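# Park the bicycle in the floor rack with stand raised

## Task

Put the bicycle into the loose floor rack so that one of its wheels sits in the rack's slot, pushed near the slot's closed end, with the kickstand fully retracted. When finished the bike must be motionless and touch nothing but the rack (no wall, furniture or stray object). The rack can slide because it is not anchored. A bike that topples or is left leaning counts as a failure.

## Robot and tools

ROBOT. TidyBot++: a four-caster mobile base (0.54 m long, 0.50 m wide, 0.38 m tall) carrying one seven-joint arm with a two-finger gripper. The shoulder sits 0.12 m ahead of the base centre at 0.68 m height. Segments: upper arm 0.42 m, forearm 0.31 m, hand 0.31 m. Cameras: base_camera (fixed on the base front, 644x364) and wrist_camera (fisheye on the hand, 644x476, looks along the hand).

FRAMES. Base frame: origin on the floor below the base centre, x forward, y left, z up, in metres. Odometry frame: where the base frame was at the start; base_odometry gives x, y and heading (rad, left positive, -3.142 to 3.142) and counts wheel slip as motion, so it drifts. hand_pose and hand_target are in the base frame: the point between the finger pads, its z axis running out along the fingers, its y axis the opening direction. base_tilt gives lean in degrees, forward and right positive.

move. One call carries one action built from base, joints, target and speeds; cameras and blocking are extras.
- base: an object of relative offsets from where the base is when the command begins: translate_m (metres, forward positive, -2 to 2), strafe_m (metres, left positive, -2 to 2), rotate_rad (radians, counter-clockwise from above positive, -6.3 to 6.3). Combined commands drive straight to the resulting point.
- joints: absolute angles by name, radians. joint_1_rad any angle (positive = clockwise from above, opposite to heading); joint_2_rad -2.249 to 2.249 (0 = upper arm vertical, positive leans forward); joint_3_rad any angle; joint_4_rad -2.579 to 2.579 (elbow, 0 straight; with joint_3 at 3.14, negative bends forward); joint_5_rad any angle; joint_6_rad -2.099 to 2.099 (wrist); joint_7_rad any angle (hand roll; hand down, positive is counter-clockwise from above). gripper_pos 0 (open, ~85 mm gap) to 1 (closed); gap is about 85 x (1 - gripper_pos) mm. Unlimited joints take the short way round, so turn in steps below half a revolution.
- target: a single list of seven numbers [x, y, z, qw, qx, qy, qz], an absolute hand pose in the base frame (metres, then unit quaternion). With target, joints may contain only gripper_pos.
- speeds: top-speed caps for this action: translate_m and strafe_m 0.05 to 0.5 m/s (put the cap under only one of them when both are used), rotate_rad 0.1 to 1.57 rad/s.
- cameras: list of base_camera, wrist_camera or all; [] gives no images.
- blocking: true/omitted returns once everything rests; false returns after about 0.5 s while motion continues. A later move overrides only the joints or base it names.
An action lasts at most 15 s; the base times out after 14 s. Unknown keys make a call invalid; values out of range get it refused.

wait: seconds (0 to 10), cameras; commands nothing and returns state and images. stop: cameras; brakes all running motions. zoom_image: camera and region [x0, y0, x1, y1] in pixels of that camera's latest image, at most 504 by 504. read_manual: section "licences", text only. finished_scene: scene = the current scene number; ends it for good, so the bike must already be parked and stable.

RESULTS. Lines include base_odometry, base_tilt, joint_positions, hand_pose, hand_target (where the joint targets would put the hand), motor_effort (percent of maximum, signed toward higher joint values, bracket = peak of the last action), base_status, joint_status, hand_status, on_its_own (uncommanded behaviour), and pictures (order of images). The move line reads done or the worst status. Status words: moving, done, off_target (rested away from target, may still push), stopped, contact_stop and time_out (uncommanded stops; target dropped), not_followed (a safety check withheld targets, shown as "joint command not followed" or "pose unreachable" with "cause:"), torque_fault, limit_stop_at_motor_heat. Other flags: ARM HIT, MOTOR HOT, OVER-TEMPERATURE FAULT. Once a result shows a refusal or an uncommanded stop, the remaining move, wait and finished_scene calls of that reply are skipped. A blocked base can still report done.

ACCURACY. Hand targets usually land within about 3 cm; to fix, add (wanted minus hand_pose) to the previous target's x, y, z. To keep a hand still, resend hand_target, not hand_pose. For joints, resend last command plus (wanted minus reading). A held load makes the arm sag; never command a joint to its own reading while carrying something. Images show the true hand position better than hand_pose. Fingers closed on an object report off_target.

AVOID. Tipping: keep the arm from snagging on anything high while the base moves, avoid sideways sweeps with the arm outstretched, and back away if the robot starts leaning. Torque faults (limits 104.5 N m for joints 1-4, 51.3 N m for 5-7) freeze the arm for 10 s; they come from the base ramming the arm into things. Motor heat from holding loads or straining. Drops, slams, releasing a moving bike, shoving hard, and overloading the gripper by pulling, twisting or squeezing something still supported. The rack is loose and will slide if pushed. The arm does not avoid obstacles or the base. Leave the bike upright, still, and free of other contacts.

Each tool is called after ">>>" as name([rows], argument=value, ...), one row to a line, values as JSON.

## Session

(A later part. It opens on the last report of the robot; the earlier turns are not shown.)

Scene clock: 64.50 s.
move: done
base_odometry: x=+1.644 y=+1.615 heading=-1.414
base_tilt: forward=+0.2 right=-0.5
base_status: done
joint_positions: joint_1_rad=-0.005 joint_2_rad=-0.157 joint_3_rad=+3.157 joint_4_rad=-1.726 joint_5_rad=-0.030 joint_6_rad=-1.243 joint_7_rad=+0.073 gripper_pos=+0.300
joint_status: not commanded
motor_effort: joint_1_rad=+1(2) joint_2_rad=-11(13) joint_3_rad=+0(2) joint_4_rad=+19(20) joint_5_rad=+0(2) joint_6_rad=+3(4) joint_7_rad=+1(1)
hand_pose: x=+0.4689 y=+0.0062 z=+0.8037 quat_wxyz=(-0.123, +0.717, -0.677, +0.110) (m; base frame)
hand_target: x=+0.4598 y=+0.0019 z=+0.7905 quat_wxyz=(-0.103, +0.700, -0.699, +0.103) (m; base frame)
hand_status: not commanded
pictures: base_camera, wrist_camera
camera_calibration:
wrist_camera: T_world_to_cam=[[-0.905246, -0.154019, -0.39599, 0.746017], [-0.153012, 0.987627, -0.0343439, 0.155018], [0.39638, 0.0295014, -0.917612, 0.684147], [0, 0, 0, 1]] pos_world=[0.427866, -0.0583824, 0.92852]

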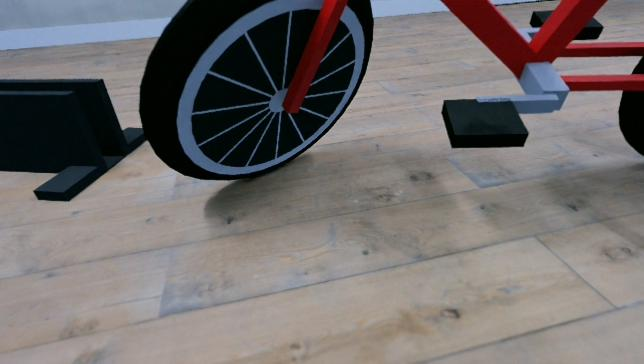

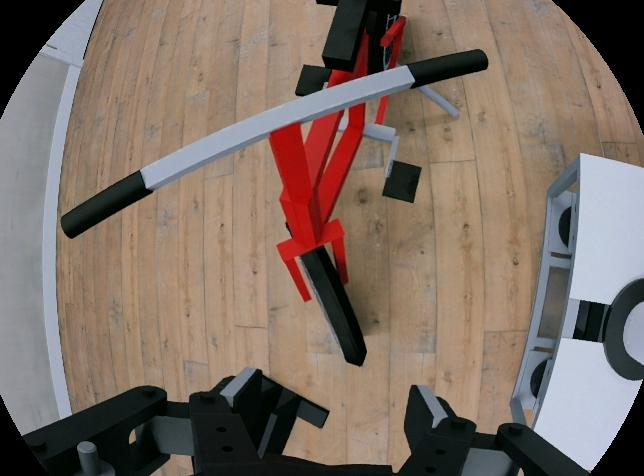

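>>> move(base={"strafe_m": -0.19}, joints={"joint_7_rad": 1.75, "joint_6_rad": -1.4, "joint_2_rad": -0.05, "gripper_pos": 0.3})

>>> move(target=[0.54, 0.0, 0.76, 0.0, 0.981, 0.172, 0.0])

Scene clock: 70.33 s.
move: done
base_odometry: x=+1.456 y=+1.585 heading=-1.414
base_tilt: forward=+0.2 right=-0.5
base_status: done
joint_positions: joint_1_rad=-0.002 joint_2_rad=-0.062 joint_3_rad=+3.155 joint_4_rad=-1.726 joint_5_rad=-0.027 joint_6_rad=-1.342 joint_7_rad=+1.678 gripper_pos=+0.300
joint_status: all done
motor_effort: joint_1_rad=+0(2) joint_2_rad=-13(14) joint_3_rad=+0(2) joint_4_rad=+18(21) joint_5_rad=+0(2) joint_6_rad=+1(3) joint_7_rad=+1(2)
hand_pose: x=+0.4483 y=+0.0060 z=+0.7643 quat_wxyz=(-0.010, +0.997, +0.046, +0.068) (m; base frame)
hand_target: x=+0.4226 y=+0.0019 z=+0.7505 quat_wxyz=(+0.002, +0.996, +0.090, +0.021) (m; base frame)
hand_status: not commanded
pictures: base_camera, wrist_camera
camera_calibration:
wrist_camera: T_world_to_cam=[[0.205105, -0.975876, -0.074819, -0.0264993], [-0.970133, -0.192591, -0.14748, 0.61055], [0.129512, 0.102833, -0.986231, 0.827833], [0, 0, 0, 1]] pos_world=[0.490535, 0.00659761, 0.904496]

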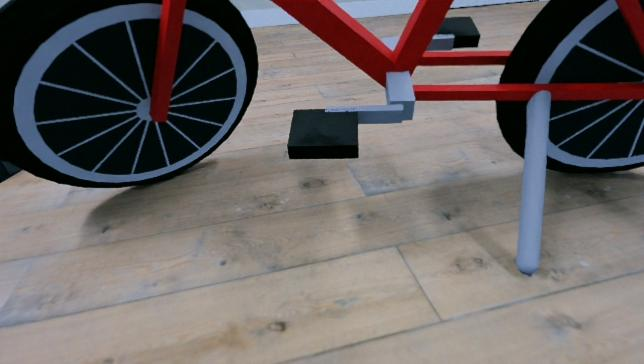

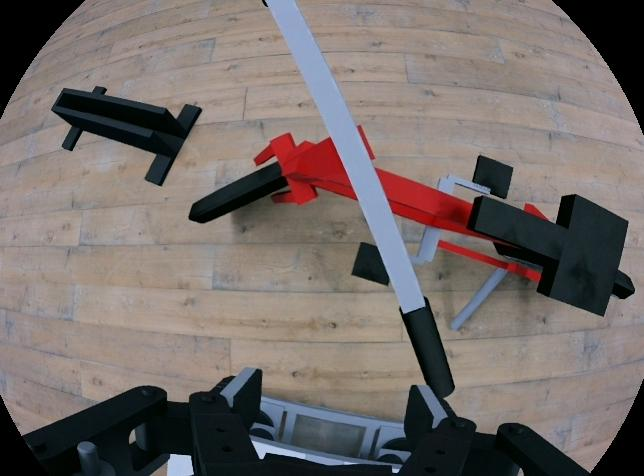

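Scene clock: 71.87 s.
move: off_target
base_odometry: x=+1.456 y=+1.585 heading=-1.414
base_tilt: forward=+0.2 right=-0.5
base_status: not commanded
joint_positions: joint_1_rad=+0.002 joint_2_rad=+0.252 joint_3_rad=+3.148 joint_4_rad=-1.385 joint_5_rad=-0.027 joint_6_rad=-1.457 joint_7_rad=+1.841 gripper_pos=+0.300
joint_status: not commanded
motor_effort: joint_1_rad=+1(1) joint_2_rad=-24(26) joint_3_rad=+0(1) joint_4_rad=+18(19) joint_5_rad=+1(1) joint_6_rad=+1(2) joint_7_rad=+1(1)
hand_pose: x=+0.5528 y=+0.0063 z=+0.7576 quat_wxyz=(-0.009, +0.991, +0.130, +0.025) (m; base frame)
hand_target: x=+0.5400 y=+0.0000 z=+0.7600 quat_wxyz=(+0.000, +0.985, +0.173, +0.000) (m; base frame)
hand_status: off_target (0.014 m and 5.9 deg from the pose sent, 0.092 m and 16.6 deg at the start)
pictures: base_camera, wrist_camera
camera_calibration:
wrist_camera: T_world_to_cam=[[0.358681, -0.929779, -0.0828257, -0.127307], [-0.932987, -0.354261, -0.0635127, 0.627916], [0.0297108, 0.100056, -0.994538, 0.869103], [0, 0, 0, 1]] pos_world=[0.605679, 0.0171196, 0.893692]

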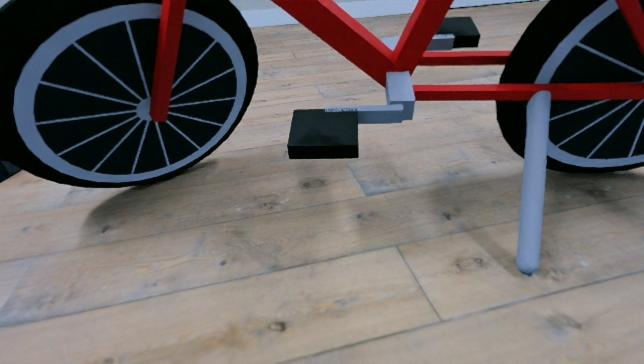

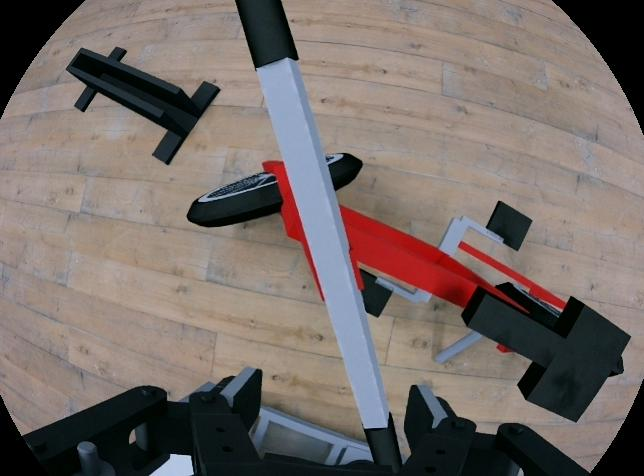

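>>> move(target=[0.555, -0.005, 0.69, 0.0, 0.9455, 0.3256, 0.0])

Scene clock: 77.40 s.
move: off_target
base_odometry: x=+1.456 y=+1.585 heading=-1.414
base_tilt: forward=+0.2 right=-0.6
base_status: not commanded
joint_positions: joint_1_rad=+0.059 joint_2_rad=+0.322 joint_3_rad=+3.085 joint_4_rad=-1.488 joint_5_rad=-0.010 joint_6_rad=-1.365 joint_7_rad=+2.148 gripper_pos=+0.300
joint_status: not commanded
motor_effort: joint_1_rad=+1(1) joint_2_rad=-26(29) joint_3_rad=+0(1) joint_4_rad=+17(19) joint_5_rad=+0(1) joint_6_rad=+0(1) joint_7_rad=+1(1)
hand_pose: x=+0.5465 y=+0.0020 z=+0.6959 quat_wxyz=(-0.018, +0.959, +0.281, -0.012) (m; base frame)
hand_target: x=+0.5550 y=-0.0050 z=+0.6900 quat_wxyz=(+0.000, +0.946, +0.326, +0.000) (m; base frame)
hand_status: off_target (0.012 m and 5.9 deg from the pose sent, 0.069 m and 23.3 deg at the start)
pictures: base_camera, wrist_camera
camera_calibration:
wrist_camera: T_world_to_cam=[[0.619057, -0.776313, -0.118769, -0.251745], [-0.781949, -0.623341, -0.00137565, 0.491362], [-0.072966, 0.0937232, -0.992921, 0.863409], [0, 0, 0, 1]] pos_world=[0.603064, 0.0299319, 0.828073]

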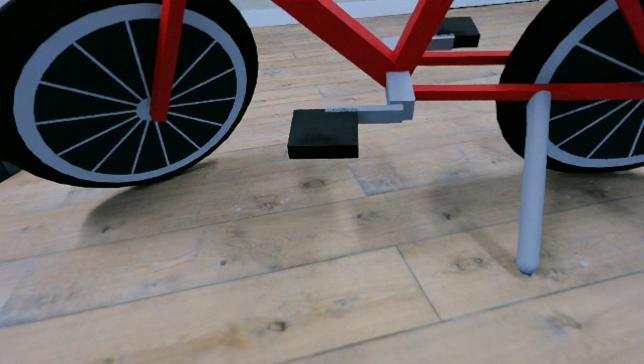

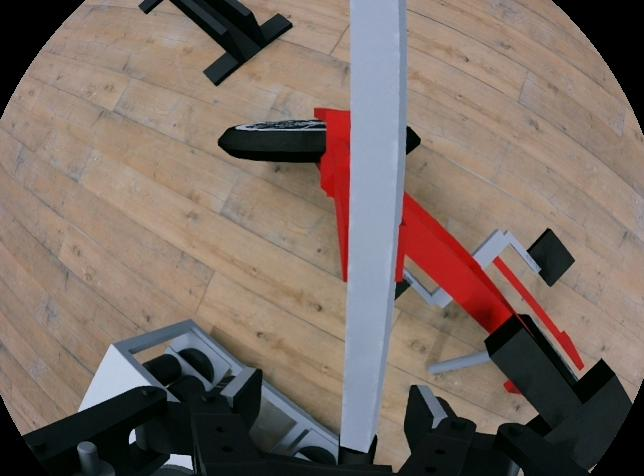

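>>> move(base={"translate_m": 0.05}, target=[0.541, -0.0026, 0.65, 0.0, 0.9455, 0.3256, 0.0])

Scene clock: 80.30 s.
move: off_target
base_odometry: x=+1.464 y=+1.536 heading=-1.414
base_tilt: forward=+0.2 right=-0.5
base_status: done
joint_positions: joint_1_rad=+0.061 joint_2_rad=+0.328 joint_3_rad=+3.078 joint_4_rad=-1.619 joint_5_rad=-0.006 joint_6_rad=-1.237 joint_7_rad=+2.150 gripper_pos=+0.300
joint_status: not commanded
motor_effort: joint_1_rad=+0(1) joint_2_rad=-25(29) joint_3_rad=-1(1) joint_4_rad=+16(18) joint_5_rad=+0(1) joint_6_rad=+0(1) joint_7_rad=+1(1)
hand_pose: x=+0.5331 y=+0.0038 z=+0.6541 quat_wxyz=(-0.019, +0.958, +0.284, -0.016) (m; base frame)
hand_target: x=+0.5410 y=-0.0026 z=+0.6500 quat_wxyz=(+0.000, +0.946, +0.326, +0.000) (m; base frame)
hand_status: off_target (0.011 m and 5.7 deg from the pose sent, 0.046 m and 5.9 deg at the start)
pictures: base_camera, wrist_camera
camera_calibration:
wrist_camera: T_world_to_cam=[[0.623291, -0.772156, -0.123629, -0.246095], [-0.777627, -0.628696, 0.00617661, 0.474656], [-0.0824942, 0.0922872, -0.992309, 0.825448], [0, 0, 0, 1]] pos_world=[0.590589, 0.0322124, 0.785744]

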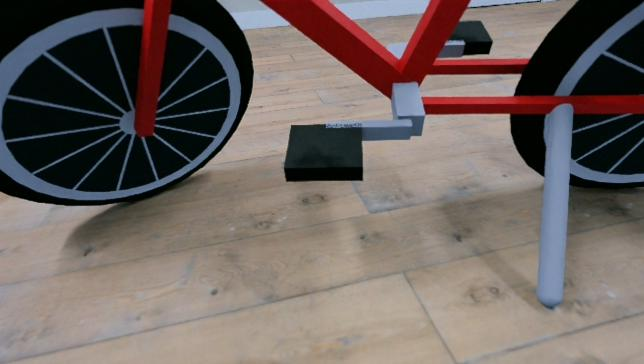

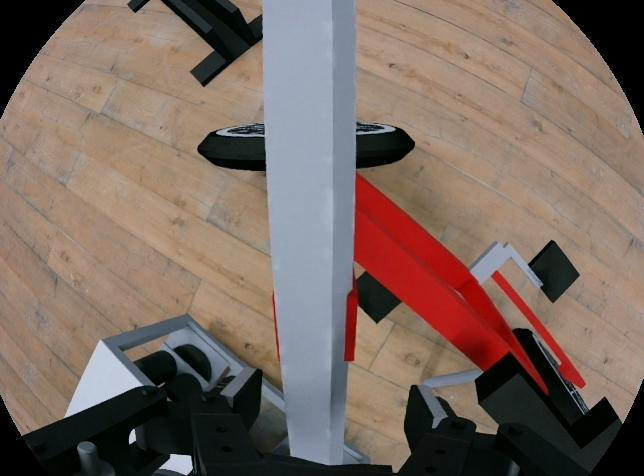

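>>> move(target=[0.543, 0.0, 0.612, 0.0, 0.9455, 0.3256, 0.0], cameras=[])

>>> move(joints={"gripper_pos": 0.6})

Scene clock: 82.17 s.
move: off_target
base_odometry: x=+1.464 y=+1.536 heading=-1.414
base_tilt: forward=+0.2 right=-0.5
base_status: not commanded
joint_positions: joint_1_rad=+0.067 joint_2_rad=+0.363 joint_3_rad=+3.059 joint_4_rad=-1.691 joint_5_rad=+0.007 joint_6_rad=-1.123 joint_7_rad=+2.150 gripper_pos=+0.300
joint_status: not commanded
motor_effort: joint_1_rad=+1(1) joint_2_rad=-26(29) joint_3_rad=-1(1) joint_4_rad=+15(18) joint_5_rad=+0(2) joint_6_rad=+1(1) joint_7_rad=+1(1)
hand_pose: x=+0.5351 y=+0.0056 z=+0.6188 quat_wxyz=(-0.016, +0.956, +0.292, -0.013) (m; base frame)
hand_target: x=+0.5430 y=+0.0000 z=+0.6120 quat_wxyz=(+0.000, +0.946, +0.326, +0.000) (m; base frame)
hand_status: off_target (0.012 m and 4.7 deg from the pose sent, 0.043 m and 5.7 deg at the start)
pictures: none
No camera images: "cameras" was empty.

Scene clock: 82.87 s.
move: done
base_odometry: x=+1.464 y=+1.536 heading=-1.414
base_tilt: forward=+0.2 right=-0.5
base_status: not commanded
joint_positions: joint_1_rad=+0.067 joint_2_rad=+0.361 joint_3_rad=+3.052 joint_4_rad=-1.692 joint_5_rad=+0.007 joint_6_rad=-1.123 joint_7_rad=+2.150 gripper_pos=+0.600
joint_status: all done
motor_effort: joint_1_rad=+1(3) joint_2_rad=-24(27) joint_3_rad=+0(1) joint_4_rad=+16(17) joint_5_rad=+1(3) joint_6_rad=+2(3) joint_7_rad=+1(1)
hand_pose: x=+0.5343 y=+0.0081 z=+0.6193 quat_wxyz=(-0.017, +0.955, +0.295, -0.013) (m; base frame)
hand_target: x=+0.5430 y=+0.0000 z=+0.6120 quat_wxyz=(+0.000, +0.946, +0.326, +0.000) (m; base frame)
hand_status: not commanded
pictures: base_camera, wrist_camera
camera_calibration:
wrist_camera: T_world_to_cam=[[0.641135, -0.758438, -0.117124, -0.261473], [-0.763675, -0.6456, 0.000243878, 0.474961], [-0.0758001, 0.0892882, -0.993117, 0.787563], [0, 0, 0, 1]] pos_world=[0.590053, 0.0380035, 0.751402]

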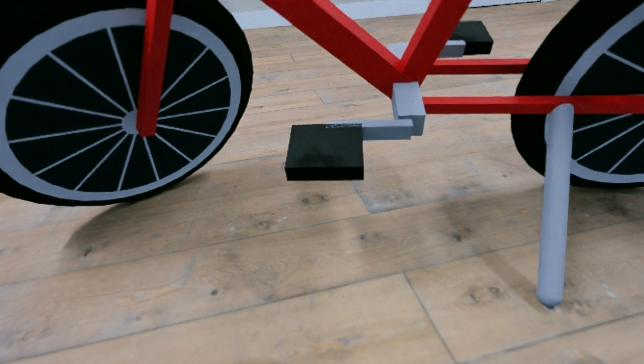

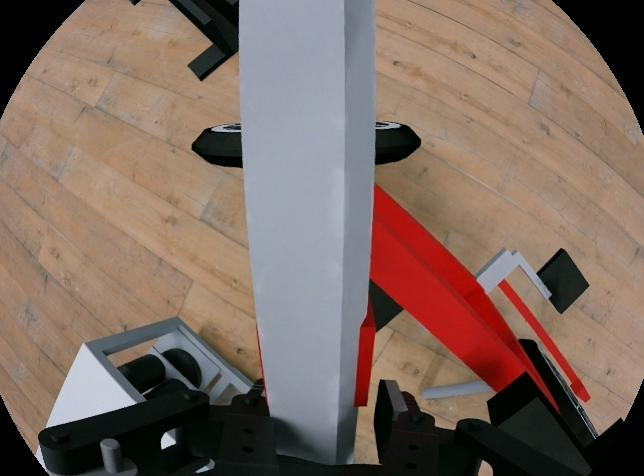

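>>> move(joints={"gripper_pos": 1.0})

Scene clock: 83.93 s.
move: off_target
base_odometry: x=+1.464 y=+1.536 heading=-1.414
base_tilt: forward=+0.2 right=-0.5
base_status: not commanded
joint_positions: joint_1_rad=+0.073 joint_2_rad=+0.357 joint_3_rad=+3.043 joint_4_rad=-1.695 joint_5_rad=+0.025 joint_6_rad=-1.113 joint_7_rad=+2.150 gripper_pos=+0.775
joint_status: gripper_pos off_target (ended at +0.775, target +1.000)
motor_effort: joint_1_rad=+2(5) joint_2_rad=-23(24) joint_3_rad=-1(3) joint_4_rad=+15(17) joint_5_rad=-1(3) joint_6_rad=+0(5) joint_7_rad=+2(8)
hand_pose: x=+0.5364 y=+0.0047 z=+0.6201 quat_wxyz=(-0.009, +0.954, +0.300, -0.009) (m; base frame)
hand_target: x=+0.5430 y=+0.0000 z=+0.6120 quat_wxyz=(+0.000, +0.946, +0.326, +0.000) (m; base frame)
hand_status: not commanded
pictures: base_camera, wrist_camera
camera_calibration:
wrist_camera: T_world_to_cam=[[0.6512, -0.752324, -0.099734, -0.281516], [-0.756121, -0.654431, -0.000419857, 0.47071], [-0.0649532, 0.0756844, -0.995014, 0.784249], [0, 0, 0, 1]] pos_world=[0.590177, 0.0369008, 0.752459]

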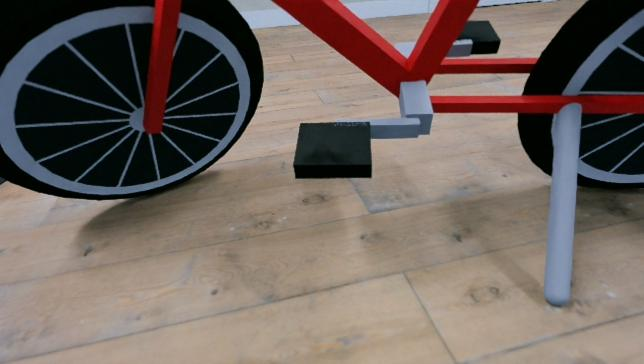

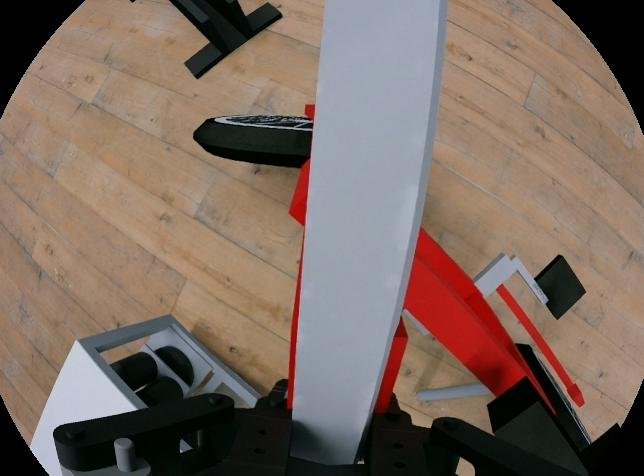

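>>> move(target=[0.536, 0.02, 0.615, 0.0, 0.978, 0.2079, 0.0], cameras=[])

>>> move(target=[0.53, 0.038, 0.615, 0.0, 0.9981, 0.061, 0.0])

Scene clock: 86.47 s.
move: off_target
base_odometry: x=+1.464 y=+1.536 heading=-1.414
base_tilt: forward=+0.2 right=-0.5
base_status: not commanded
joint_positions: joint_1_rad=+0.028 joint_2_rad=+0.348 joint_3_rad=+3.074 joint_4_rad=-1.703 joint_5_rad=+0.031 joint_6_rad=-1.113 joint_7_rad=+1.977 gripper_pos=+0.791
joint_status: not commanded
motor_effort: joint_1_rad=-2(2) joint_2_rad=-23(24) joint_3_rad=-4(4) joint_4_rad=+16(16) joint_5_rad=-5(6) joint_6_rad=+0(2) joint_7_rad=+1(2)
hand_pose: x=+0.5338 y=+0.0087 z=+0.6214 quat_wxyz=(+0.000, +0.974, +0.226, -0.011) (m; base frame)
hand_target: x=+0.5360 y=+0.0200 z=+0.6150 quat_wxyz=(+0.000, +0.978, +0.208, +0.000) (m; base frame)
hand_status: off_target (0.013 m and 2.4 deg from the pose sent, 0.016 m and 11.1 deg at the start)
pictures: none
No camera images: "cameras" was empty.

Scene clock: 87.63 s.
move: off_target
base_odometry: x=+1.464 y=+1.536 heading=-1.414
base_tilt: forward=+0.2 right=-0.5
base_status: not commanded
joint_positions: joint_1_rad=-0.040 joint_2_rad=+0.335 joint_3_rad=+3.126 joint_4_rad=-1.710 joint_5_rad=+0.031 joint_6_rad=-1.113 joint_7_rad=+1.673 gripper_pos=+0.814
joint_status: not commanded
motor_effort: joint_1_rad=-2(4) joint_2_rad=-22(24) joint_3_rad=-5(5) joint_4_rad=+14(16) joint_5_rad=-8(9) joint_6_rad=+2(2) joint_7_rad=+0(1)
hand_pose: x=+0.5316 y=+0.0155 z=+0.6246 quat_wxyz=(+0.011, +0.996, +0.085, -0.008) (m; base frame)
hand_target: x=+0.5300 y=+0.0380 z=+0.6150 quat_wxyz=(+0.000, +0.998, +0.061, +0.000) (m; base frame)
hand_status: off_target (0.025 m and 3.2 deg from the pose sent, 0.030 m and 19.1 deg at the start)
pictures: base_camera, wrist_camera
camera_calibration:
wrist_camera: T_world_to_cam=[[0.269675, -0.961224, -0.0576508, -0.090078], [-0.962602, -0.270707, 0.0107577, 0.570998], [-0.025947, 0.0525936, -0.998279, 0.769193], [0, 0, 0, 1]] pos_world=[0.593894, 0.0275332, 0.756534]

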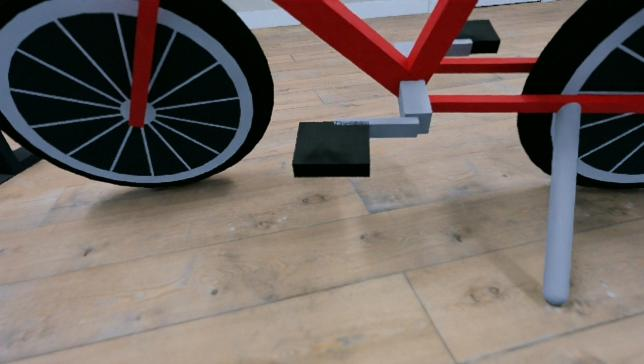

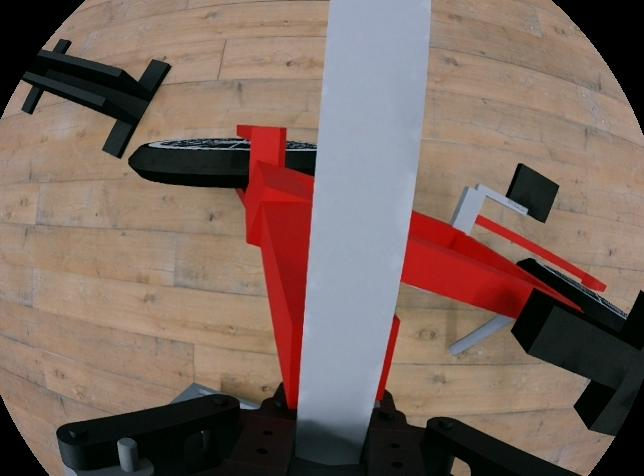

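>>> move(joints={"gripper_pos": 0.6}, cameras=[])

>>> move(target=[0.533, 0.018, 0.603, 0.0, 0.9965, 0.0837, 0.0])

>>> move(joints={"gripper_pos": 1.0})

Scene clock: 89.20 s.
move: done
base_odometry: x=+1.464 y=+1.536 heading=-1.414
base_tilt: forward=+0.2 right=-0.5
base_status: not commanded
joint_positions: joint_1_rad=-0.045 joint_2_rad=+0.337 joint_3_rad=+3.127 joint_4_rad=-1.715 joint_5_rad=+0.024 joint_6_rad=-1.102 joint_7_rad=+1.669 gripper_pos=+0.600
joint_status: all done
motor_effort: joint_1_rad=-2(5) joint_2_rad=-25(27) joint_3_rad=-3(6) joint_4_rad=+15(16) joint_5_rad=-2(9) joint_6_rad=-1(2) joint_7_rad=+1(1)
hand_pose: x=+0.5321 y=+0.0192 z=+0.6223 quat_wxyz=(+0.008, +0.996, +0.084, -0.007) (m; base frame)
hand_target: x=+0.5300 y=+0.0380 z=+0.6150 quat_wxyz=(+0.000, +0.998, +0.061, +0.000) (m; base frame)
hand_status: not commanded
pictures: none
No camera images: "cameras" was empty.

Scene clock: 89.93 s.
move: off_target
base_odometry: x=+1.464 y=+1.536 heading=-1.414
base_tilt: forward=+0.2 right=-0.5
base_status: not commanded
joint_positions: joint_1_rad=-0.033 joint_2_rad=+0.345 joint_3_rad=+3.127 joint_4_rad=-1.737 joint_5_rad=+0.021 joint_6_rad=-1.080 joint_7_rad=+1.677 gripper_pos=+0.600
joint_status: not commanded
motor_effort: joint_1_rad=-1(2) joint_2_rad=-25(27) joint_3_rad=-1(3) joint_4_rad=+15(16) joint_5_rad=+0(3) joint_6_rad=-1(1) joint_7_rad=+1(1)
hand_pose: x=+0.5286 y=+0.0151 z=+0.6129 quat_wxyz=(+0.006, +0.997, +0.082, -0.010) (m; base frame)
hand_target: x=+0.5330 y=+0.0180 z=+0.6030 quat_wxyz=(+0.000, +0.996, +0.084, +0.000) (m; base frame)
hand_status: off_target (0.011 m and 1.4 deg from the pose sent, 0.019 m and 1.2 deg at the start)
pictures: base_camera, wrist_camera
camera_calibration:
wrist_camera: T_world_to_cam=[[0.261926, -0.962703, -0.067809, -0.0800041], [-0.964608, -0.263365, 0.0130693, 0.567711], [-0.0304404, 0.0619859, -0.997613, 0.759289], [0, 0, 0, 1]] pos_world=[0.591686, 0.0254299, 0.744632]

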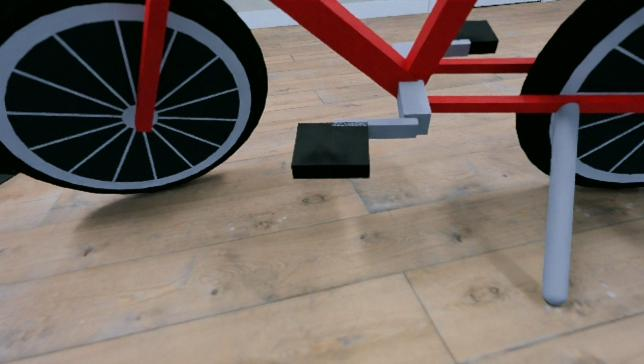

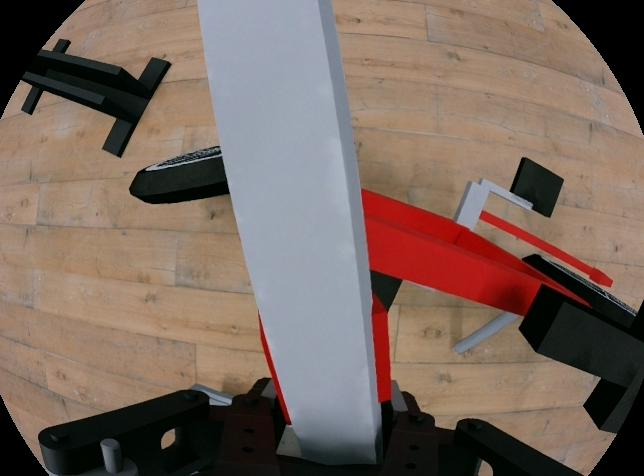

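Scene clock: 90.70 s.
move: off_target
base_odometry: x=+1.464 y=+1.536 heading=-1.414
base_tilt: forward=+0.2 right=-0.5
base_status: not commanded
joint_positions: joint_1_rad=-0.032 joint_2_rad=+0.341 joint_3_rad=+3.126 joint_4_rad=-1.738 joint_5_rad=+0.022 joint_6_rad=-1.078 joint_7_rad=+1.677 gripper_pos=+0.781
joint_status: gripper_pos off_target (ended at +0.781, target +1.000)
motor_effort: joint_1_rad=+0(5) joint_2_rad=-22(26) joint_3_rad=+0(4) joint_4_rad=+14(17) joint_5_rad=-1(5) joint_6_rad=+0(4) joint_7_rad=+0(5)
hand_pose: x=+0.5290 y=+0.0148 z=+0.6142 quat_wxyz=(+0.007, +0.997, +0.082, -0.008) (m; base frame)
hand_target: x=+0.5330 y=+0.0180 z=+0.6030 quat_wxyz=(+0.000, +0.996, +0.084, +0.000) (m; base frame)
hand_status: not commanded
pictures: base_camera, wrist_camera
camera_calibration:
wrist_camera: T_world_to_cam=[[0.262495, -0.962645, -0.0664229, -0.0813841], [-0.964592, -0.26361, 0.00846676, 0.570793], [-0.0256602, 0.0618486, -0.997756, 0.758255], [0, 0, 0, 1]] pos_world=[0.591402, 0.0252257, 0.746315]

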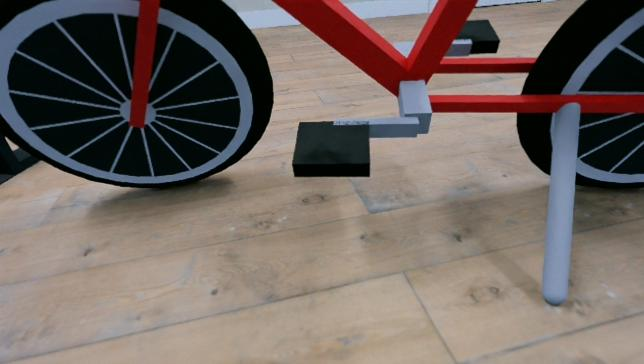

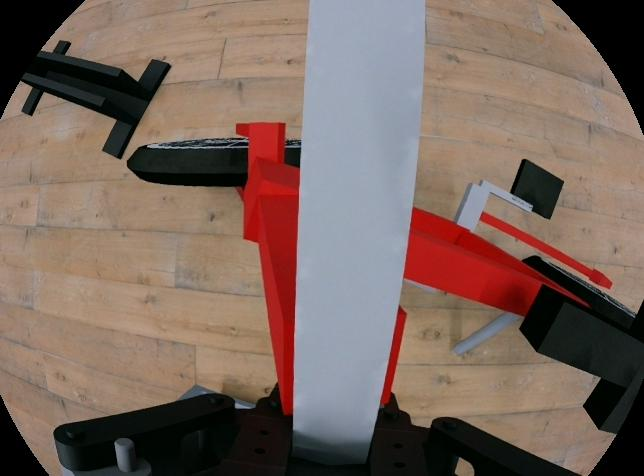

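>>> move(base={"translate_m": 0.06}, speeds={"translate_m": 0.1})

Scene clock: 94.23 s.
move: done
base_odometry: x=+1.473 y=+1.476 heading=-1.414
base_tilt: forward=+0.2 right=-0.5
base_status: done
joint_positions: joint_1_rad=-0.032 joint_2_rad=+0.296 joint_3_rad=+3.126 joint_4_rad=-1.765 joint_5_rad=+0.022 joint_6_rad=-1.095 joint_7_rad=+1.677 gripper_pos=+0.782
joint_status: not commanded
motor_effort: joint_1_rad=+1(3) joint_2_rad=-13(23) joint_3_rad=+0(1) joint_4_rad=+17(21) joint_5_rad=-2(3) joint_6_rad=+10(11) joint_7_rad=-1(2)
hand_pose: x=+0.5140 y=+0.0139 z=+0.6250 quat_wxyz=(+0.007, +0.997, +0.081, -0.008) (m; base frame)
hand_target: x=+0.5330 y=+0.0180 z=+0.6030 quat_wxyz=(+0.000, +0.996, +0.084, +0.000) (m; base frame)
hand_status: not commanded
pictures: base_camera, wrist_camera
camera_calibration:
wrist_camera: T_world_to_cam=[[0.262018, -0.962837, -0.0655142, -0.0779389], [-0.964735, -0.263095, 0.00822938, 0.556182], [-0.02516, 0.0610476, -0.997818, 0.768441], [0, 0, 0, 1]] pos_world=[0.576324, 0.0243749, 0.757081]

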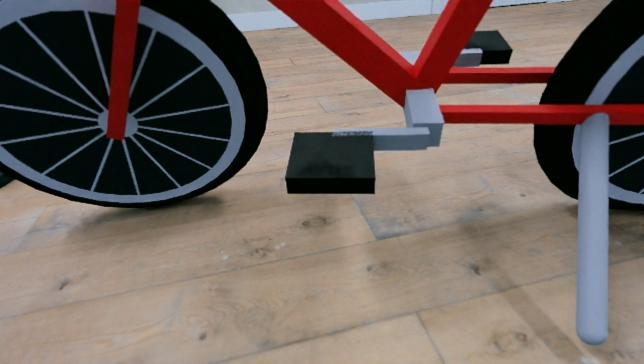

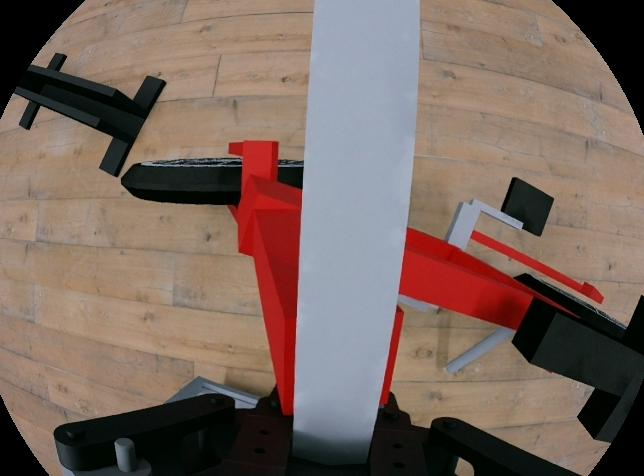

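>>> move(base={"translate_m": 0.04}, speeds={"translate_m": 0.1}, target=[0.530, 0.018, 0.622, 0.0, 0.9965, 0.0837, 0.0])

Scene clock: 95.90 s.
move: off_target
base_odometry: x=+1.479 y=+1.437 heading=-1.414
base_tilt: forward=+0.2 right=-0.5
base_status: done
joint_positions: joint_1_rad=-0.032 joint_2_rad=+0.289 joint_3_rad=+3.126 joint_4_rad=-1.745 joint_5_rad=+0.022 joint_6_rad=-1.121 joint_7_rad=+1.677 gripper_pos=+0.784
joint_status: not commanded
motor_effort: joint_1_rad=+2(3) joint_2_rad=-18(19) joint_3_rad=+0(2) joint_4_rad=+17(21) joint_5_rad=-3(4) joint_6_rad=+7(12) joint_7_rad=-1(2)
hand_pose: x=+0.5157 y=+0.0139 z=+0.6335 quat_wxyz=(+0.007, +0.997, +0.081, -0.007) (m; base frame)
hand_target: x=+0.5300 y=+0.0180 z=+0.6220 quat_wxyz=(+0.000, +0.996, +0.084, +0.000) (m; base frame)
hand_status: off_target (0.019 m and 1.2 deg from the pose sent, 0.017 m and 1.2 deg at the start)
pictures: base_camera, wrist_camera
camera_calibration:
wrist_camera: T_world_to_cam=[[0.261694, -0.962978, -0.0647348, -0.0781785], [-0.964873, -0.262638, 0.00638462, 0.55898], [-0.0231501, 0.0607901, -0.997882, 0.776007], [0, 0, 0, 1]] pos_world=[0.577768, 0.0243518, 0.765733]

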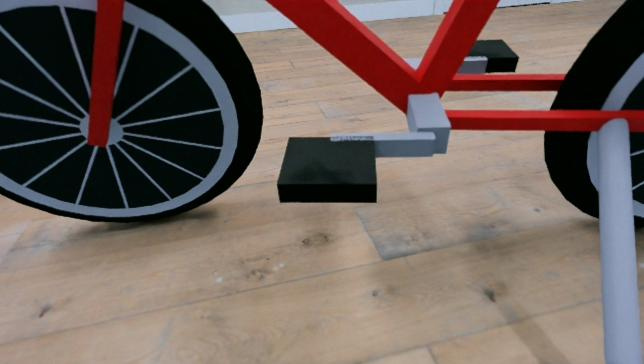

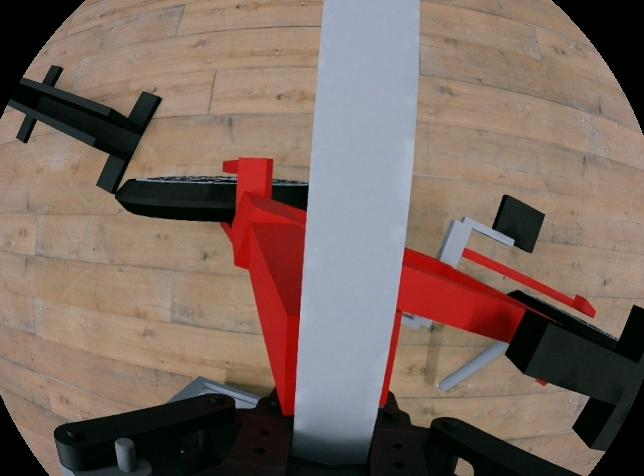

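>>> move(target=[0.535, 0.018, 0.70, 0.0, 0.9965, 0.0837, 0.0], cameras=[])

>>> move(target=[0.54, 0.018, 0.76, 0.0, 0.9965, 0.0837, 0.0])

Scene clock: 99.70 s.
move: off_target
base_odometry: x=+1.479 y=+1.437 heading=-1.414
base_tilt: forward=+0.2 right=-0.5
base_status: not commanded
joint_positions: joint_1_rad=-0.032 joint_2_rad=+0.359 joint_3_rad=+3.126 joint_4_rad=-1.628 joint_5_rad=+0.022 joint_6_rad=-1.255 joint_7_rad=+1.677 gripper_pos=+0.784
joint_status: not commanded
motor_effort: joint_1_rad=+0(2) joint_2_rad=-44(44) joint_3_rad=-1(1) joint_4_rad=+28(29) joint_5_rad=-2(3) joint_6_rad=-2(9) joint_7_rad=+1(1)
hand_pose: x=+0.5230 y=+0.0138 z=+0.6391 quat_wxyz=(+0.006, +0.996, +0.080, -0.050) (m; base frame)
hand_target: x=+0.5350 y=+0.0180 z=+0.7000 quat_wxyz=(+0.000, +0.996, +0.084, +0.000) (m; base frame)
hand_status: off_target (0.062 m and 5.8 deg from the pose sent, 0.069 m and 1.2 deg at the start)
pictures: none
No camera images: "cameras" was empty.

Scene clock: 100.90 s.
move: off_target
base_odometry: x=+1.479 y=+1.437 heading=-1.414
base_tilt: forward=+0.3 right=-0.5
base_status: not commanded
joint_positions: joint_1_rad=-0.032 joint_2_rad=+0.447 joint_3_rad=+3.126 joint_4_rad=-1.484 joint_5_rad=+0.022 joint_6_rad=-1.408 joint_7_rad=+1.677 gripper_pos=+0.784
joint_status: not commanded
motor_effort: joint_1_rad=+0(1) joint_2_rad=-63(64) joint_3_rad=-2(2) joint_4_rad=+36(37) joint_5_rad=-1(3) joint_6_rad=-8(8) joint_7_rad=+2(2)
hand_pose: x=+0.5335 y=+0.0138 z=+0.6453 quat_wxyz=(+0.004, +0.992, +0.079, -0.099) (m; base frame)
hand_target: x=+0.5400 y=+0.0180 z=+0.7600 quat_wxyz=(+0.000, +0.996, +0.084, +0.000) (m; base frame)
hand_status: off_target (0.115 m and 11.4 deg from the pose sent, 0.122 m and 5.8 deg at the start)
pictures: base_camera, wrist_camera
camera_calibration:
wrist_camera: T_world_to_cam=[[0.240801, -0.965118, -0.102774, -0.0464351], [-0.948566, -0.256439, 0.185637, 0.45157], [-0.205517, 0.0527869, -0.977229, 0.872247], [0, 0, 0, 1]] pos_world=[0.618787, 0.0249417, 0.763784]

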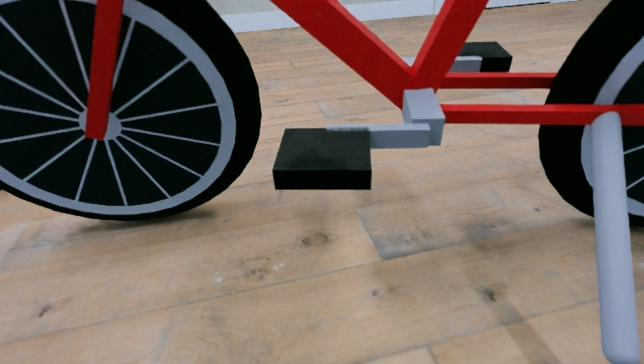

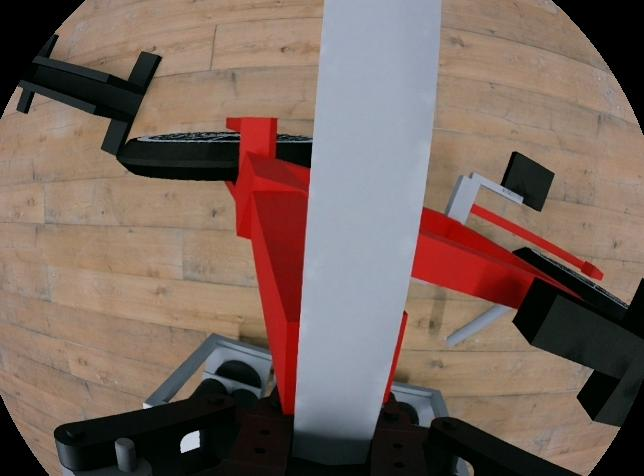

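>>> zoom_image(camera="base_camera", region=[0, 120, 300, 300])

Scaled by 1.680.

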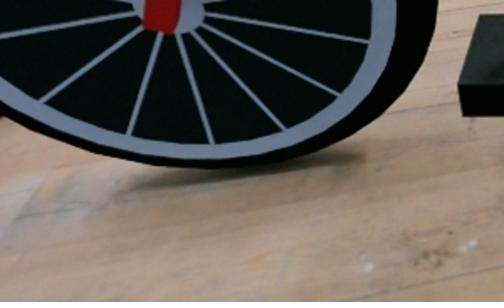

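>>> move(target=[0.53, 0.042, 0.80, 0.0, 0.9969, -0.0785, 0.0])

Scene clock: 103.67 s.
move: off_target
base_odometry: x=+1.479 y=+1.437 heading=-1.414
base_tilt: forward=+0.2 right=-0.5
base_status: not commanded
joint_positions: joint_1_rad=-0.109 joint_2_rad=+0.490 joint_3_rad=+3.150 joint_4_rad=-1.407 joint_5_rad=+0.003 joint_6_rad=-1.509 joint_7_rad=+1.398 gripper_pos=+0.788
joint_status: not commanded
motor_effort: joint_1_rad=+1(2) joint_2_rad=-75(76) joint_3_rad=+0(3) joint_4_rad=+40(41) joint_5_rad=+4(4) joint_6_rad=-13(13) joint_7_rad=+0(2)
hand_pose: x=+0.5313 y=+0.0424 z=+0.6519 quat_wxyz=(+0.022, +0.991, -0.035, -0.130) (m; base frame)
hand_target: x=+0.5300 y=+0.0420 z=+0.8000 quat_wxyz=(+0.000, +0.997, -0.078, +0.000) (m; base frame)
hand_status: off_target (0.148 m and 15.9 deg from the pose sent, 0.157 m and 21.3 deg at the start)
pictures: base_camera, wrist_camera
camera_calibration:
wrist_camera: T_world_to_cam=[[0.0162693, -0.998656, -0.0492164, 0.0681442], [-0.967656, -0.0281196, 0.250703, 0.413632], [-0.25175, 0.0435458, -0.966812, 0.894912], [0, 0, 0, 1]] pos_world=[0.624438, 0.0407141, 0.764867]

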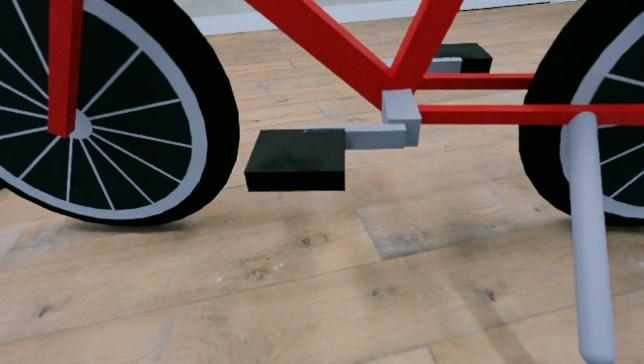

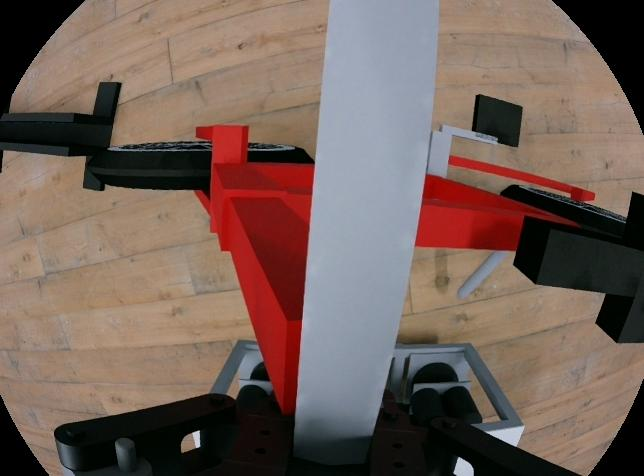

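>>> move(base={"translate_m": 0.045, "strafe_m": 0.02}, speeds={"translate_m": 0.15})

>>> zoom_image(camera="base_camera", region=[0, 120, 300, 300])

Scene clock: 105.97 s.
move: done
base_odometry: x=+1.506 y=+1.395 heading=-1.415
base_tilt: forward=+0.2 right=-0.5
base_status: done
joint_positions: joint_1_rad=-0.118 joint_2_rad=+0.492 joint_3_rad=+3.153 joint_4_rad=-1.393 joint_5_rad=-0.001 joint_6_rad=-1.528 joint_7_rad=+1.391 gripper_pos=+0.788
joint_status: not commanded
motor_effort: joint_1_rad=+0(4) joint_2_rad=-76(77) joint_3_rad=+0(3) joint_4_rad=+41(43) joint_5_rad=+4(5) joint_6_rad=-11(15) joint_7_rad=+1(1)
hand_pose: x=+0.5309 y=+0.0462 z=+0.6555 quat_wxyz=(+0.022, +0.990, -0.036, -0.133) (m; base frame)
hand_target: x=+0.5300 y=+0.0420 z=+0.8000 quat_wxyz=(+0.000, +0.997, -0.078, +0.000) (m; base frame)
hand_status: not commanded
pictures: base_camera, wrist_camera
camera_calibration:
wrist_camera: T_world_to_cam=[[0.0137171, -0.998695, -0.0492023, 0.0734581], [-0.966, -0.0259412, 0.257236, 0.407262], [-0.258176, 0.0440009, -0.965095, 0.900417], [0, 0, 0, 1]] pos_world=[0.624873, 0.0443079, 0.76784]

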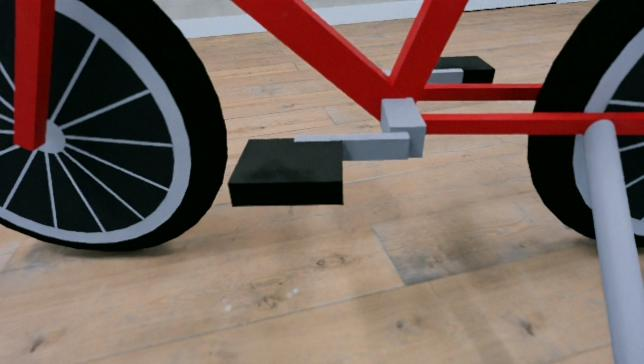

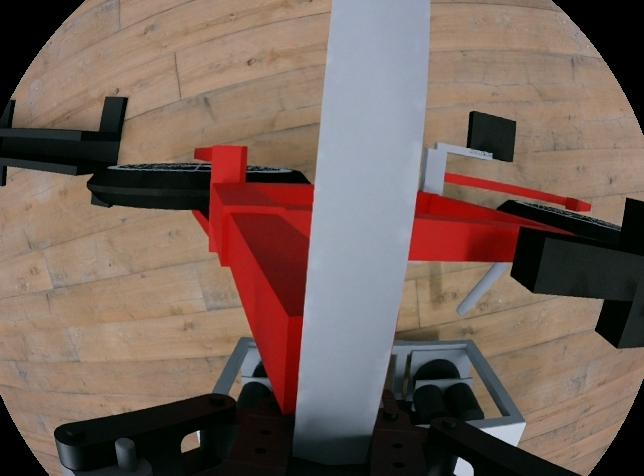

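Scaled by 1.680.

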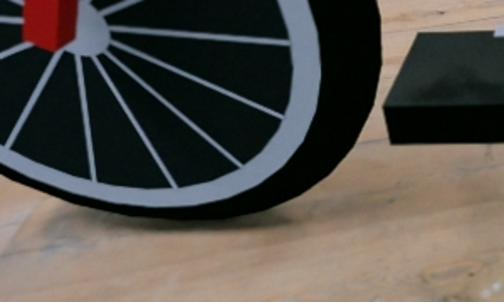

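>>> zoom_image(camera="wrist_camera", region=[0, 70, 300, 260])

Scaled by 1.680.

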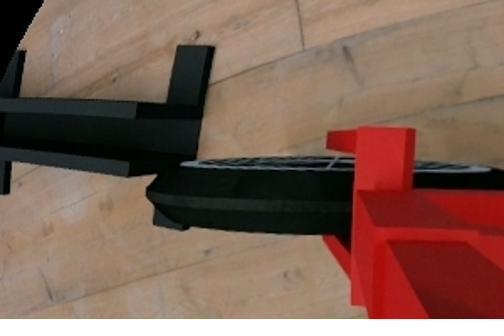

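>>> move(target=[0.532, 0.054, 0.68, 0.0, 0.9877, -0.1564, 0.0])

Scene clock: 111.83 s.
move: off_target
base_odometry: x=+1.506 y=+1.395 heading=-1.415
base_tilt: forward=+0.2 right=-0.5
base_status: not commanded
joint_positions: joint_1_rad=-0.148 joint_2_rad=+0.352 joint_3_rad=+3.155 joint_4_rad=-1.613 joint_5_rad=-0.006 joint_6_rad=-1.331 joint_7_rad=+1.221 gripper_pos=+0.788
joint_status: not commanded
motor_effort: joint_1_rad=+0(2) joint_2_rad=-36(75) joint_3_rad=+0(1) joint_4_rad=+24(41) joint_5_rad=+2(6) joint_6_rad=+0(12) joint_7_rad=+0(1)
hand_pose: x=+0.5026 y=+0.0554 z=+0.6484 quat_wxyz=(+0.018, +0.991, -0.108, -0.075) (m; base frame)
hand_target: x=+0.5320 y=+0.0540 z=+0.6800 quat_wxyz=(+0.000, +0.988, -0.156, +0.000) (m; base frame)
hand_status: off_target (0.043 m and 10.5 deg from the pose sent, 0.026 m and 20.7 deg at the start)
pictures: base_camera, wrist_camera
camera_calibration:
wrist_camera: T_world_to_cam=[[-0.120571, -0.991918, -0.0395016, 0.143509], [-0.983562, 0.113978, 0.14005, 0.459021], [-0.134416, 0.0557383, -0.989356, 0.838707], [0, 0, 0, 1]] pos_world=[0.581514, 0.043283, 0.771163]

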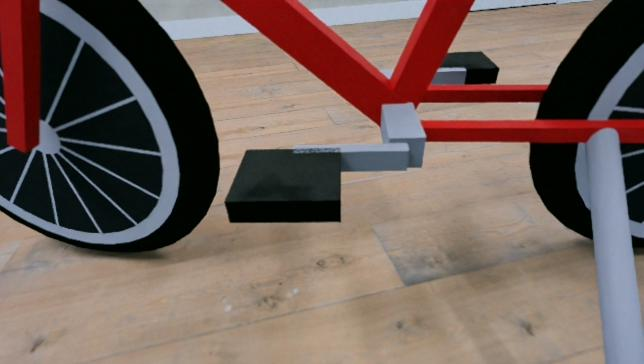

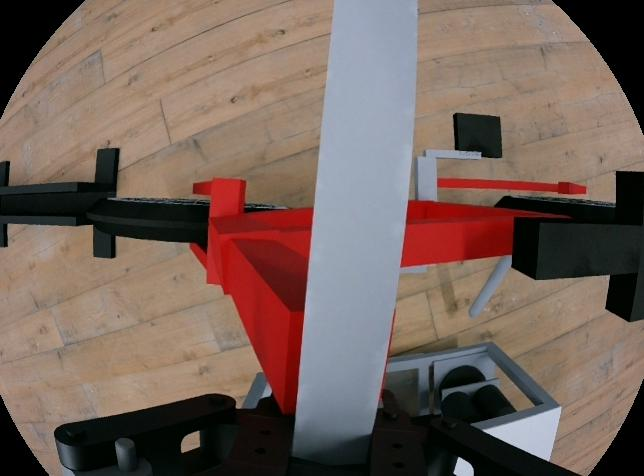

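>>> zoom_image(camera="wrist_camera", region=[0, 120, 260, 280])

Scaled by 1.938.

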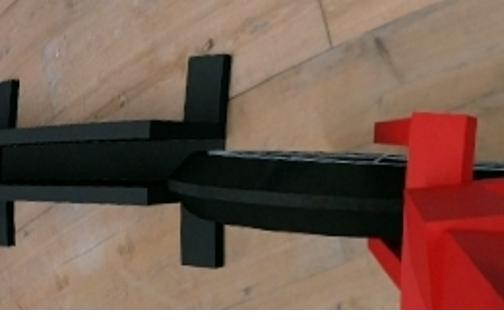

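>>> move(base={"translate_m": 0.035, "strafe_m": 0.04}, speeds={"translate_m": 0.1})

>>> zoom_image(camera="wrist_camera", region=[0, 120, 260, 280])

Scene clock: 115.03 s.
move: done
base_odometry: x=+1.551 y=+1.367 heading=-1.415
base_tilt: forward=+0.2 right=-0.5
base_status: done
joint_positions: joint_1_rad=-0.165 joint_2_rad=+0.343 joint_3_rad=+3.170 joint_4_rad=-1.620 joint_5_rad=-0.006 joint_6_rad=-1.317 joint_7_rad=+1.215 gripper_pos=+0.788
joint_status: not commanded
motor_effort: joint_1_rad=+1(4) joint_2_rad=-35(36) joint_3_rad=+0(3) joint_4_rad=+24(26) joint_5_rad=+0(3) joint_6_rad=+1(2) joint_7_rad=+1(1)
hand_pose: x=+0.5042 y=+0.0568 z=+0.6496 quat_wxyz=(+0.019, +0.992, -0.110, -0.067) (m; base frame)
hand_target: x=+0.5320 y=+0.0540 z=+0.6800 quat_wxyz=(+0.000, +0.988, -0.156, +0.000) (m; base frame)
hand_status: not commanded
pictures: base_camera, wrist_camera
camera_calibration:
wrist_camera: T_world_to_cam=[[-0.123433, -0.991611, -0.038377, 0.145842], [-0.985371, 0.117893, 0.123064, 0.472008], [-0.117507, 0.0530057, -0.991656, 0.833146], [0, 0, 0, 1]] pos_world=[0.581005, 0.0448101, 0.773704]

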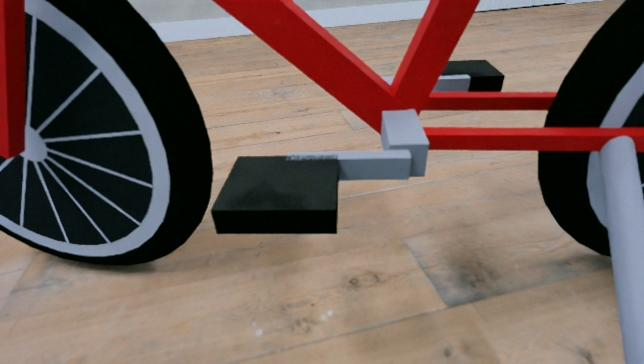

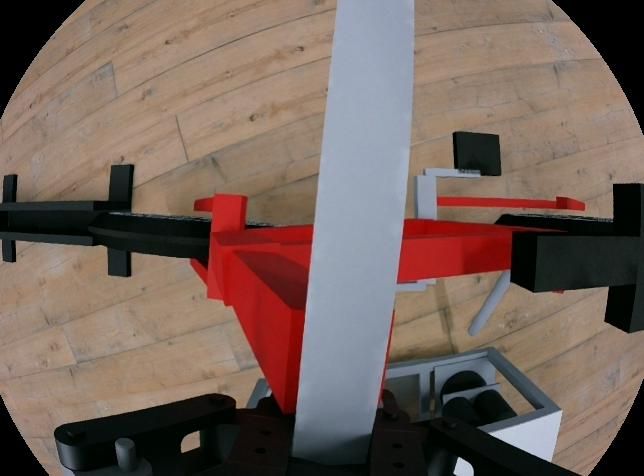

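Scaled by 1.938.

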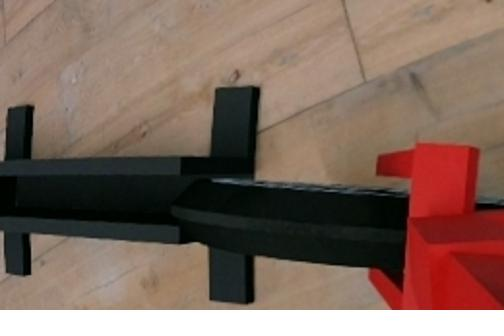

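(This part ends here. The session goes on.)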